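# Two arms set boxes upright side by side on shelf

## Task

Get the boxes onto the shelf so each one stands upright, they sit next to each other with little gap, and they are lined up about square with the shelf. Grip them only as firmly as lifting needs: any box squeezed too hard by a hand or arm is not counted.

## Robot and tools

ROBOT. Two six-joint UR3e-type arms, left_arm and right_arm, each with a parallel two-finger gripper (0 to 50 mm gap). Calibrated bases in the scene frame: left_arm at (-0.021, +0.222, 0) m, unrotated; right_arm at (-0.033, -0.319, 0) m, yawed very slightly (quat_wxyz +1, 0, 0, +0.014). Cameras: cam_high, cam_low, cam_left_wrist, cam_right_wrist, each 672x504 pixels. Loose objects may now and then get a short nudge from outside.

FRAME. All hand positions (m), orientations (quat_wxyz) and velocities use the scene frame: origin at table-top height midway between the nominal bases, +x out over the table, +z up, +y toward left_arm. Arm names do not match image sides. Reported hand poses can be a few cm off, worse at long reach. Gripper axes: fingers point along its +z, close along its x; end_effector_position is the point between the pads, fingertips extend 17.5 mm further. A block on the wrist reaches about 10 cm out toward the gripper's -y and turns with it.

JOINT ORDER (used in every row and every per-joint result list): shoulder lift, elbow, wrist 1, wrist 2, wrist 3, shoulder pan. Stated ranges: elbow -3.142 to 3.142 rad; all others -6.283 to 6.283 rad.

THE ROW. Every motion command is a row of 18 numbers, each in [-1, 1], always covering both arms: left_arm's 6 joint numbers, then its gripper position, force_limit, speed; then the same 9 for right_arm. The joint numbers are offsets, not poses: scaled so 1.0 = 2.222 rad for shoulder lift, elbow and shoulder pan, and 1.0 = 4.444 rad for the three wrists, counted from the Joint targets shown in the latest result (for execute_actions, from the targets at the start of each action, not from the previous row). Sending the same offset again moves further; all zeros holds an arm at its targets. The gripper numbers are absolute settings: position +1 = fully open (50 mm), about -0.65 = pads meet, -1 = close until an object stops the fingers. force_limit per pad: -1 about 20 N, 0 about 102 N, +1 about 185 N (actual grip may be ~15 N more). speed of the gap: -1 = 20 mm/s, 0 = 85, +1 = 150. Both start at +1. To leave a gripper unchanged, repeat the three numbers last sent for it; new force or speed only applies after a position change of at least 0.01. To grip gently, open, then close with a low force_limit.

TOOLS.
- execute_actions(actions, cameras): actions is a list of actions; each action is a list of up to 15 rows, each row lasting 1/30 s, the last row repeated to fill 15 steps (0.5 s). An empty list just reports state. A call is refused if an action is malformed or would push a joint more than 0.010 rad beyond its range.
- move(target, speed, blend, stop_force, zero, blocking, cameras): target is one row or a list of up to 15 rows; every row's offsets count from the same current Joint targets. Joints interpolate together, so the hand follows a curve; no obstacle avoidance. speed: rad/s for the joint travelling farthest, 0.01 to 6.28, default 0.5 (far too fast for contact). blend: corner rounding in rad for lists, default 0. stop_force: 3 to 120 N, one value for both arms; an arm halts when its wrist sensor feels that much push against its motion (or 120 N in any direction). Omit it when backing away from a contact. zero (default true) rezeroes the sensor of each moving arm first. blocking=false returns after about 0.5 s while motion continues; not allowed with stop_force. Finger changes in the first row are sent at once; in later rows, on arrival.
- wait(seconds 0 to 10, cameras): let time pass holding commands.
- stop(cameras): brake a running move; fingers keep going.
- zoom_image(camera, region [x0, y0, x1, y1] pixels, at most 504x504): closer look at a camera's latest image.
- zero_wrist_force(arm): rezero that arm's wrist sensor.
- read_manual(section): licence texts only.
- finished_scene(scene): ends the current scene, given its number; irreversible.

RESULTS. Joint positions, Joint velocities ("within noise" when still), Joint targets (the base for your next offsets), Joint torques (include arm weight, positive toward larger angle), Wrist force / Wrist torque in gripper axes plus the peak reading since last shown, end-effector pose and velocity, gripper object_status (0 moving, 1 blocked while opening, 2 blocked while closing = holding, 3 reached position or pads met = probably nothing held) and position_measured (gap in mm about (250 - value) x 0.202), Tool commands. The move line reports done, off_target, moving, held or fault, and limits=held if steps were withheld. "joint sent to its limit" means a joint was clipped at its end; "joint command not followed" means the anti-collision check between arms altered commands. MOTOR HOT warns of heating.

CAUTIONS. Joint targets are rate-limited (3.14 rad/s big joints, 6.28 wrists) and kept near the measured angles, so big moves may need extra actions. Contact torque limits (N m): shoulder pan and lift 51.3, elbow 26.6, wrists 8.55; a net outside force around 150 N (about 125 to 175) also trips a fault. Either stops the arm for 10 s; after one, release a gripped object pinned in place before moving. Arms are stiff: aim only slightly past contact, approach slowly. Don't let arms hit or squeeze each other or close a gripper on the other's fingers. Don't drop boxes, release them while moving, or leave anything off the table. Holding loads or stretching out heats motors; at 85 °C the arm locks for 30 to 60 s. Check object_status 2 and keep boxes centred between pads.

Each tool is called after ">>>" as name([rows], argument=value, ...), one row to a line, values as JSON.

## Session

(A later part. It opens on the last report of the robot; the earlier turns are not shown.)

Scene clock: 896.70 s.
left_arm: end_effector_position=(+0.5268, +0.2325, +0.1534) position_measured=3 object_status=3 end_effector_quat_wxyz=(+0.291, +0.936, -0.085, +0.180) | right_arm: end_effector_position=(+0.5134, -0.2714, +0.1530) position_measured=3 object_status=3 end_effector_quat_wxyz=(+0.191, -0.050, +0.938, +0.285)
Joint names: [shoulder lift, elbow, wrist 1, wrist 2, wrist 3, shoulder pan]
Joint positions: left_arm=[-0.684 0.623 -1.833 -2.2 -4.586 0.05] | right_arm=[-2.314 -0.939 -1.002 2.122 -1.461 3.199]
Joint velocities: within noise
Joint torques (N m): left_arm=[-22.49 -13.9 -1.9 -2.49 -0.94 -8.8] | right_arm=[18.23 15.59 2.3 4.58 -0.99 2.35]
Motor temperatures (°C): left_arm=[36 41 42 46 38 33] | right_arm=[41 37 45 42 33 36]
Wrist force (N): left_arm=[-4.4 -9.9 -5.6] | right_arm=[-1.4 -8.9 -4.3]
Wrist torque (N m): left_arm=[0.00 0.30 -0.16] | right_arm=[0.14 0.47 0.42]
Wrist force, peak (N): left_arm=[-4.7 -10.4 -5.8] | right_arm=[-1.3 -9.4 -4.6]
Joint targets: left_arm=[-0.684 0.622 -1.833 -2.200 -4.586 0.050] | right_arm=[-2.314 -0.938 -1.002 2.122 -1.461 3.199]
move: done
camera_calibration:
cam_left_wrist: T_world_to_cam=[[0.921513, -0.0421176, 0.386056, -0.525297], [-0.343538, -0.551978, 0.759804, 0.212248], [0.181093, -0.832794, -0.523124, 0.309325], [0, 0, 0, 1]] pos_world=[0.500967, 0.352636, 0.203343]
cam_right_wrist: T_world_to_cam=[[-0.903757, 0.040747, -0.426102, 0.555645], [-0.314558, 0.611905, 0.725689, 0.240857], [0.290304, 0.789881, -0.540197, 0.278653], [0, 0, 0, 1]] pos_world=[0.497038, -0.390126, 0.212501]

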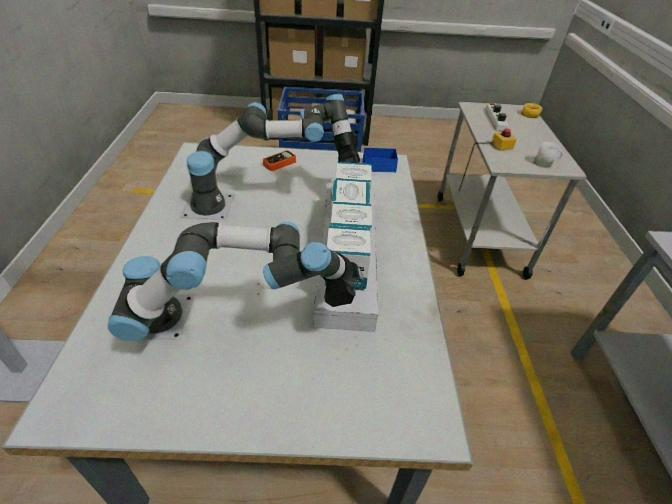

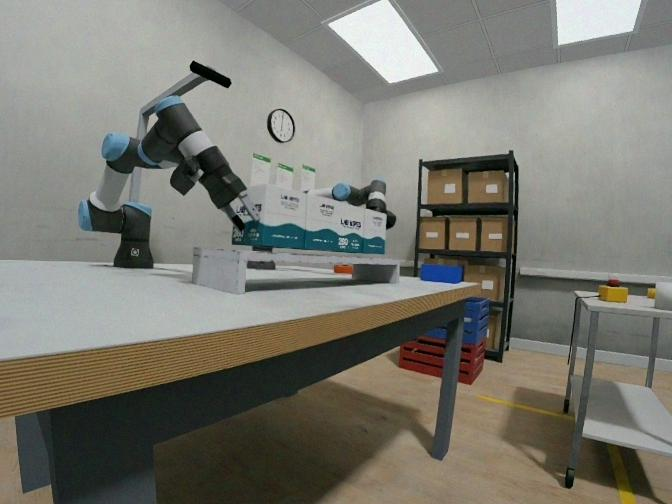

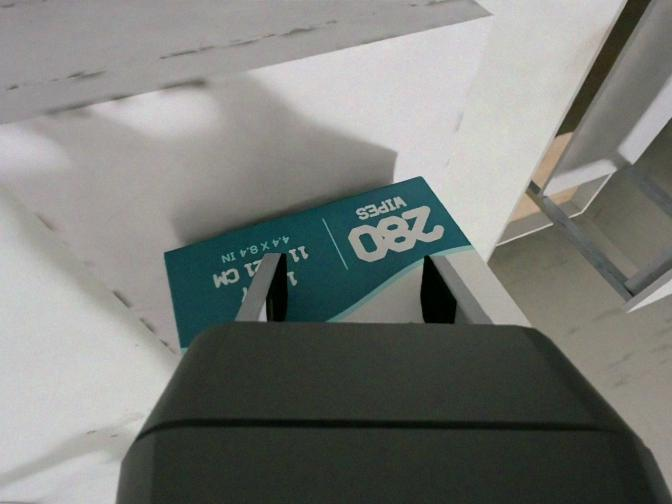

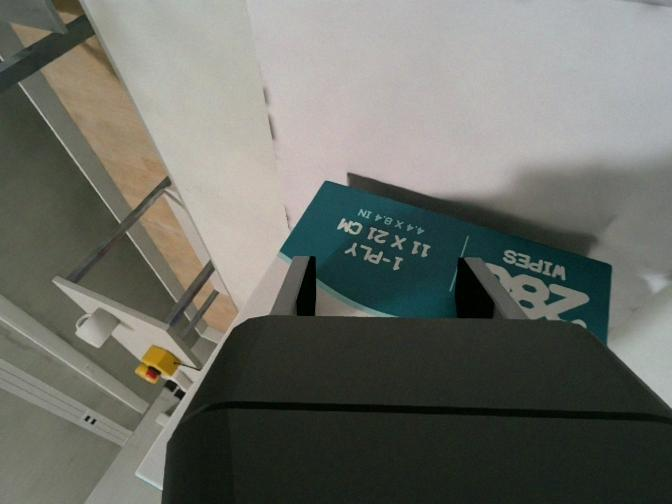

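>>> move([
  [-0.001205, 0.028678, -0.013736, 0, 0, 0, 1, 1, 1, -0.003716, -0.019996, 0.011856, 0, 0, 0, 1, 1, 1],
  [-0.000246, 0.053265, -0.026509, 0, 0, 0, 1, 1, 1, -0.008735, -0.037824, 0.023280, 0, 0, 0, 1, 1, 1],
], speed=0.04, blend=[0.01, 0], stop_force=3)

Scene clock: 1017.23 s.
left_arm: end_effector_position=(+0.5269, +0.2325, +0.1391) position_measured=3 object_status=3 end_effector_quat_wxyz=(+0.291, +0.936, -0.086, +0.180) | right_arm: end_effector_position=(+0.5134, -0.2714, +0.1396) position_measured=3 object_status=3 end_effector_quat_wxyz=(+0.192, -0.050, +0.938, +0.285)
Joint names: [shoulder lift, elbow, wrist 1, wrist 2, wrist 3, shoulder pan]
Joint positions: left_arm=[-0.687 0.694 -1.903 -2.2 -4.586 0.05] | right_arm=[-2.323 -0.986 -0.945 2.122 -1.461 3.199]
Joint velocities: within noise
Joint torques (N m): left_arm=[-25.48 -12.77 -1.46 -2.57 -0.92 -8.58] | right_arm=[22.64 14.15 1.7 3.53 -0.87 2.29]
Motor temperatures (°C): left_arm=[36 42 42 46 38 33] | right_arm=[41 38 45 42 33 36]
Wrist force (N): left_arm=[-3.3 -8.6 -8.3] | right_arm=[-2.9 -7.0 -7.1]
Wrist torque (N m): left_arm=[-0.09 0.30 -0.19] | right_arm=[0.12 0.43 0.44]
Wrist force, peak (N): left_arm=[-4.1 -10.0 -6.2] | right_arm=[-3.4 -6.9 -7.7]
Joint targets: left_arm=[-0.687 0.694 -1.903 -2.200 -4.586 0.050] | right_arm=[-2.323 -0.986 -0.945 2.122 -1.461 3.199]
move: contact (left_arm, right_arm); path passed 0 of 2 targets; left_arm: the wrist 1 is farthest, 0.048 rad from its target; right_arm: the wrist 1 is farthest, 0.047 rad from its target
camera_calibration:
cam_left_wrist: T_world_to_cam=[[0.92142, -0.042164, 0.386273, -0.519847], [-0.343737, -0.551997, 0.7597, 0.223274], [0.18119, -0.832779, -0.523115, 0.301771], [0, 0, 0, 1]] pos_world=[0.501067, 0.352636, 0.189042]
cam_right_wrist: T_world_to_cam=[[-0.903679, 0.0408293, -0.42626, 0.549961], [-0.314689, 0.611771, 0.725746, 0.250583], [0.290405, 0.78998, -0.539996, 0.271363], [0, 0, 0, 1]] pos_world=[0.497038, -0.390125, 0.199101]

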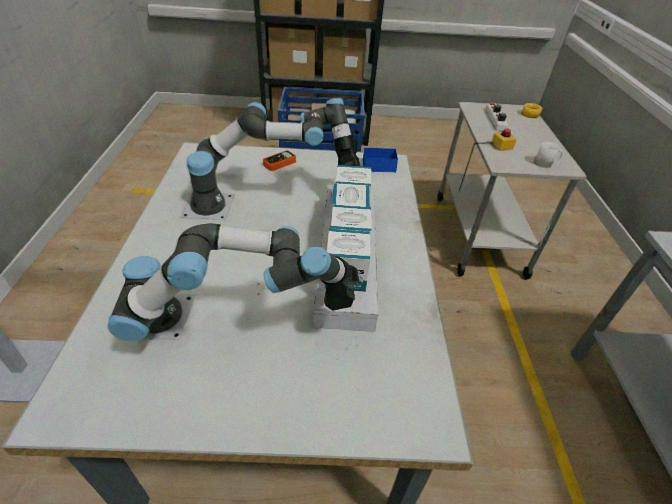

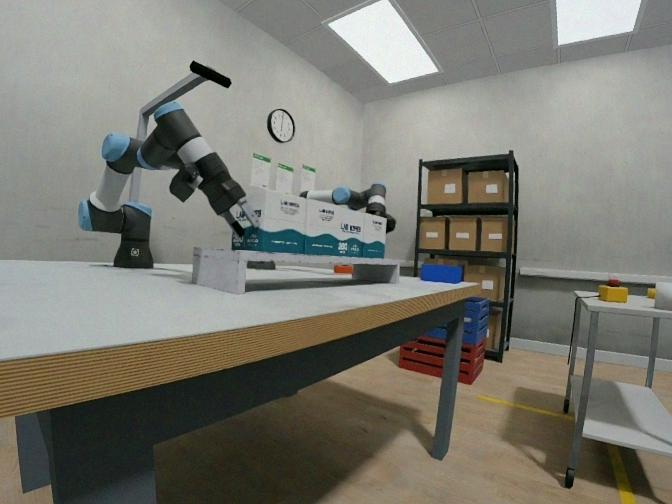

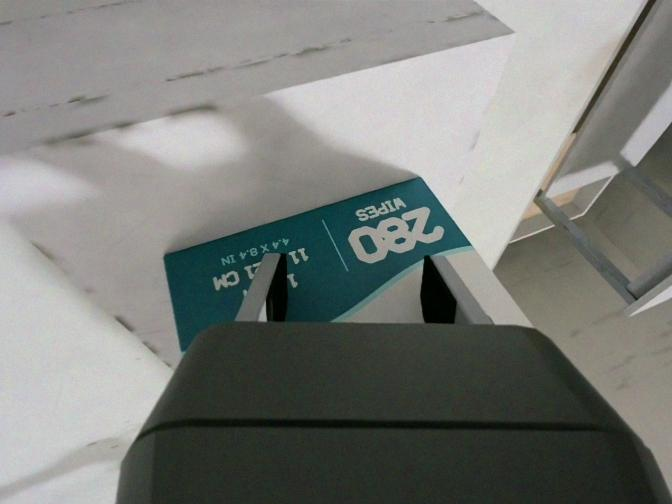

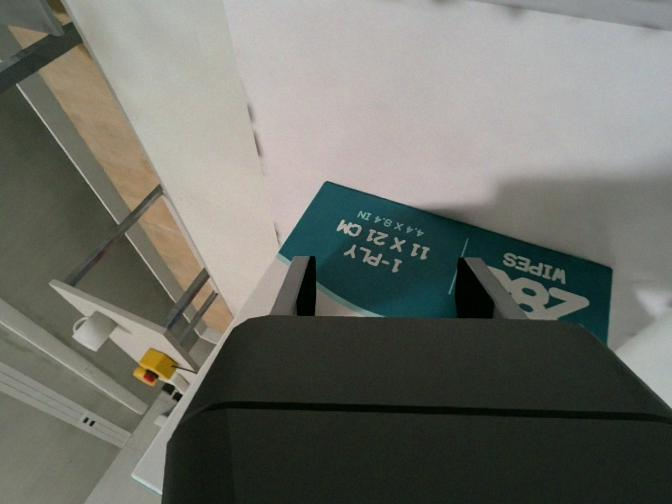

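>>> move(target=[0, 0, 0, 0, 0, 0.0250, 1, 1, 1, 0, 0, 0, 0, 0, -0.0250, 1, 1, 1], speed=0.03)

Scene clock: 1030.83 s.
left_arm: end_effector_position=(+0.5254, +0.2627, +0.1391) position_measured=3 object_status=3 end_effector_quat_wxyz=(+0.286, +0.938, -0.060, +0.188) | right_arm: end_effector_position=(+0.5152, -0.3016, +0.1396) position_measured=3 object_status=3 end_effector_quat_wxyz=(+0.199, -0.025, +0.939, +0.280)
Joint names: [shoulder lift, elbow, wrist 1, wrist 2, wrist 3, shoulder pan]
Joint positions: left_arm=[-0.687 0.694 -1.903 -2.2 -4.586 0.106] | right_arm=[-2.323 -0.986 -0.945 2.122 -1.461 3.144]
Joint velocities: within noise
Joint torques (N m): left_arm=[-25.33 -11.94 -2.06 -0.61 -0.82 3.13] | right_arm=[22.59 12.9 1.88 0.61 -0.93 -3]
Motor temperatures (°C): left_arm=[36 42 42 46 38 33] | right_arm=[41 38 45 42 33 36]
Wrist force (N): left_arm=[-3.1 -0.6 -2.6] | right_arm=[-2.6 0.4 -1.6]
Wrist torque (N m): left_arm=[-0.15 0.26 -0.13] | right_arm=[0.01 0.44 0.42]
Wrist force, peak (N): left_arm=[-3.4 -8.9 -8.1] | right_arm=[-3.0 -7.4 -7.1]
Joint targets: left_arm=[-0.687 0.694 -1.903 -2.200 -4.586 0.106] | right_arm=[-2.323 -0.986 -0.945 2.122 -1.461 3.144]
move: done
camera_calibration:
cam_left_wrist: T_world_to_cam=[[0.92236, 0.00881965, 0.386231, -0.531163], [-0.312672, -0.570151, 0.759713, 0.227917], [0.22691, -0.821493, -0.523127, 0.300199], [0, 0, 0, 1]] pos_world=[0.493068, 0.381243, 0.189042]
cam_right_wrist: T_world_to_cam=[[-0.900049, 0.0905763, -0.426272, 0.565911], [-0.280494, 0.628202, 0.725731, 0.256923], [0.333519, 0.77276, -0.540007, 0.267268], [0, 0, 0, 1]] pos_world=[0.492275, -0.419191, 0.199102]

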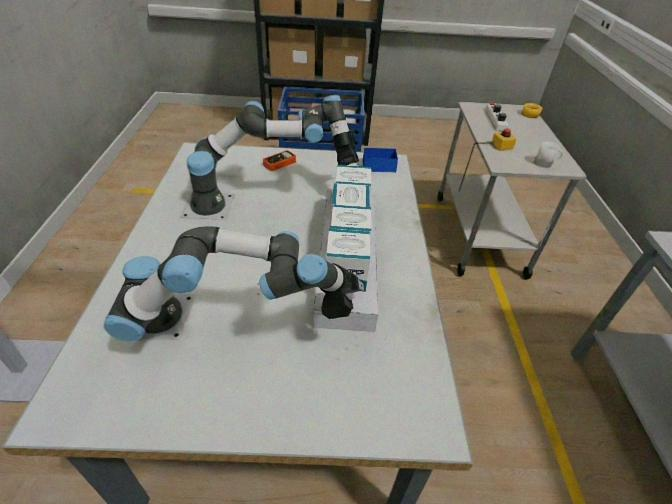

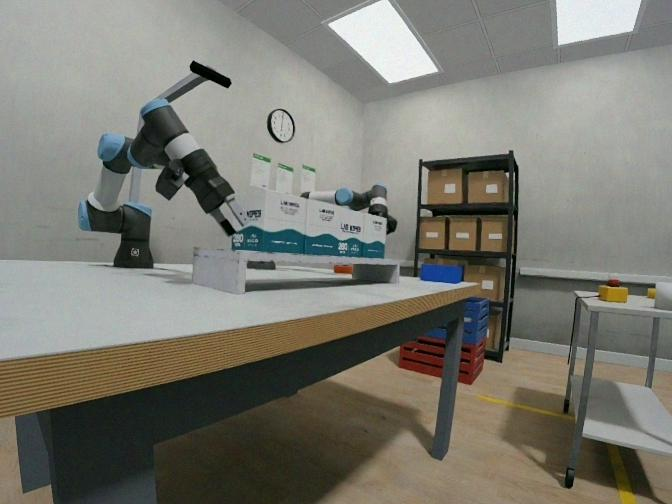

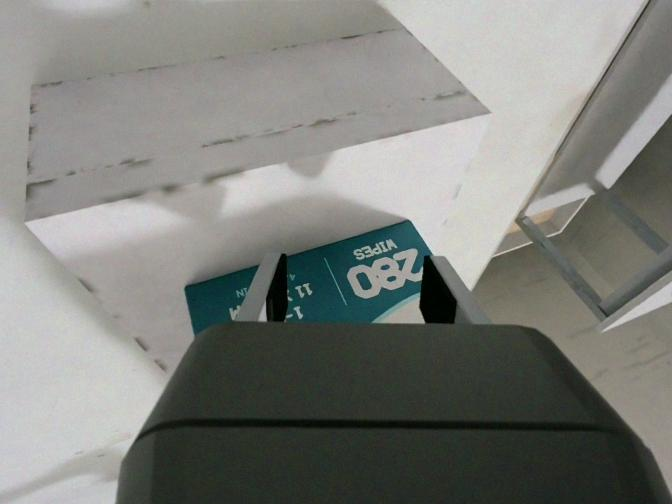

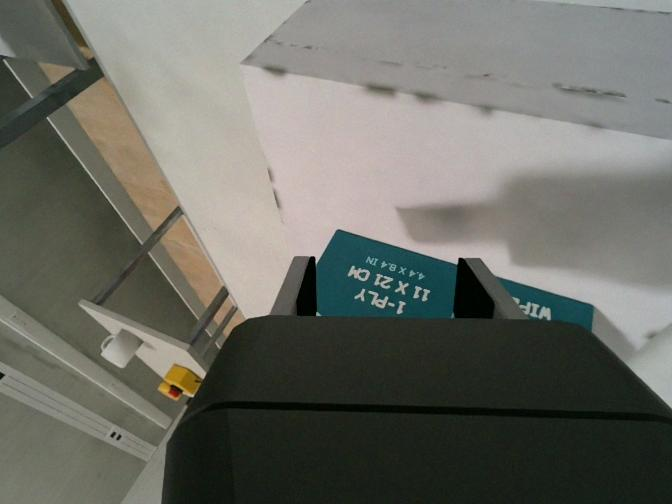

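>>> move(target=[-0.1125, 0, 0, 0, 0, 0.045, 1, 1, 1, 0.1125, 0, 0, 0, 0, -0.045, 1, 1, 1], speed=0.3, cameras=["cam_high", "cam_low"])

>>> zoom_image(camera="cam_low", region=[180, 160, 420, 310])

>>> zoom_image(camera="cam_high", region=[270, 140, 420, 340])

Scene clock: 1043.63 s.
left_arm: end_effector_position=(+0.5051, +0.3142, +0.2747) position_measured=3 object_status=3 end_effector_quat_wxyz=(+0.248, +0.915, -0.051, +0.315) | right_arm: end_effector_position=(+0.5003, -0.3555, +0.2754) position_measured=3 object_status=3 end_effector_quat_wxyz=(+0.328, -0.013, +0.907, +0.262)
Joint names: [shoulder lift, elbow, wrist 1, wrist 2, wrist 3, shoulder pan]
Joint positions: left_arm=[-0.936 0.694 -1.903 -2.2 -4.586 0.206] | right_arm=[-2.074 -0.986 -0.945 2.122 -1.461 3.044]
Joint velocities: within noise
Joint torques (N m): left_arm=[-25.9 -11.42 -3.44 -0.69 -0.79 3.21] | right_arm=[20.29 12.05 2.14 0.71 -0.91 -2.83]
Motor temperatures (°C): left_arm=[36 42 42 46 38 33] | right_arm=[41 38 45 42 33 36]
Wrist force (N): left_arm=[-2.2 -0.6 -1.8] | right_arm=[-2.5 0.3 -1.7]
Wrist torque (N m): left_arm=[-0.13 0.22 -0.07] | right_arm=[-0.05 0.36 0.30]
Wrist force, peak (N): left_arm=[-3.2 -0.6 -2.8] | right_arm=[-2.9 0.6 -2.8]
Joint targets: left_arm=[-0.937 0.694 -1.903 -2.200 -4.586 0.206] | right_arm=[-2.073 -0.986 -0.945 2.122 -1.461 3.044]
move: done
Images, in order (width x height): cam_high 672x504, cam_low 672x504.

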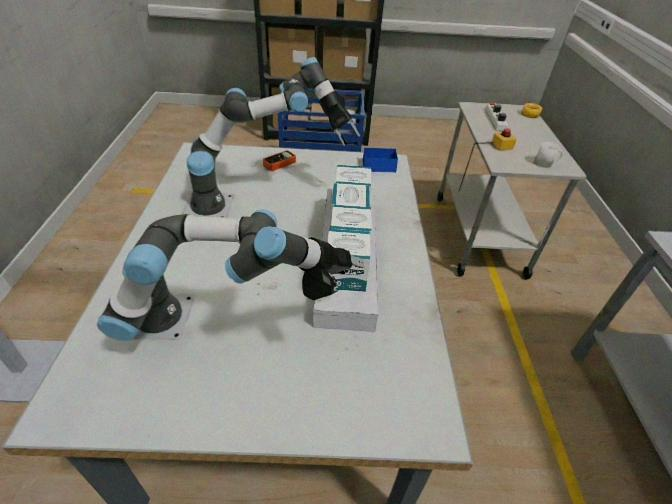

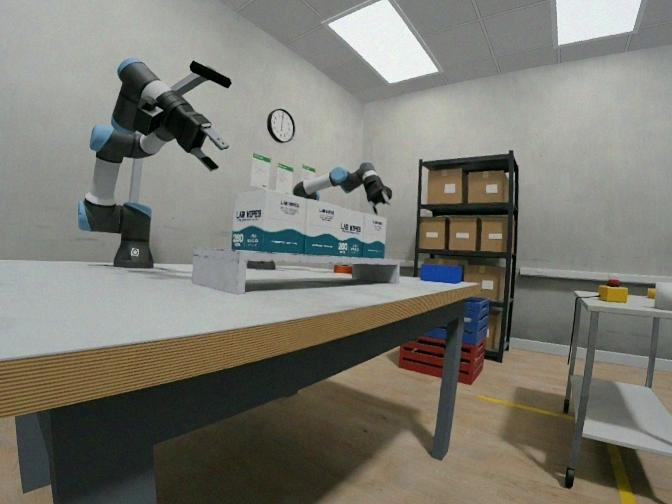

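Scaled by 2.100 from the camera's 672x504 image, which has a finer 960x720 frame.

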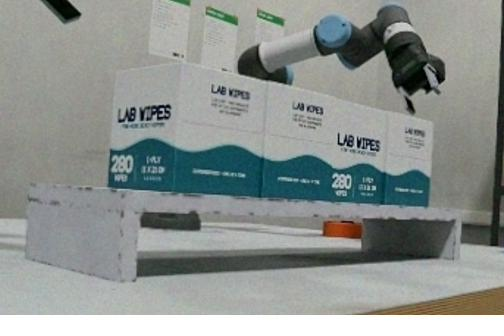

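Scaled by 2.520 from the camera's 672x504 image, which has a finer 960x720 frame.

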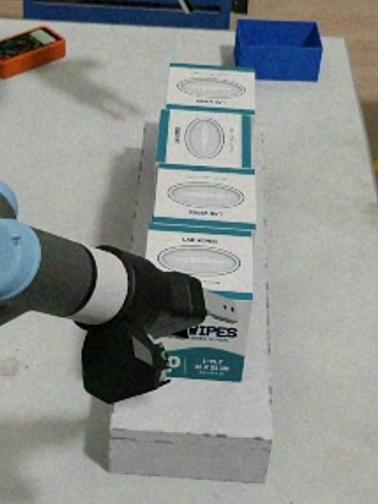

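>>> finished_scene(scene=2)

The scene is finished: the task was done.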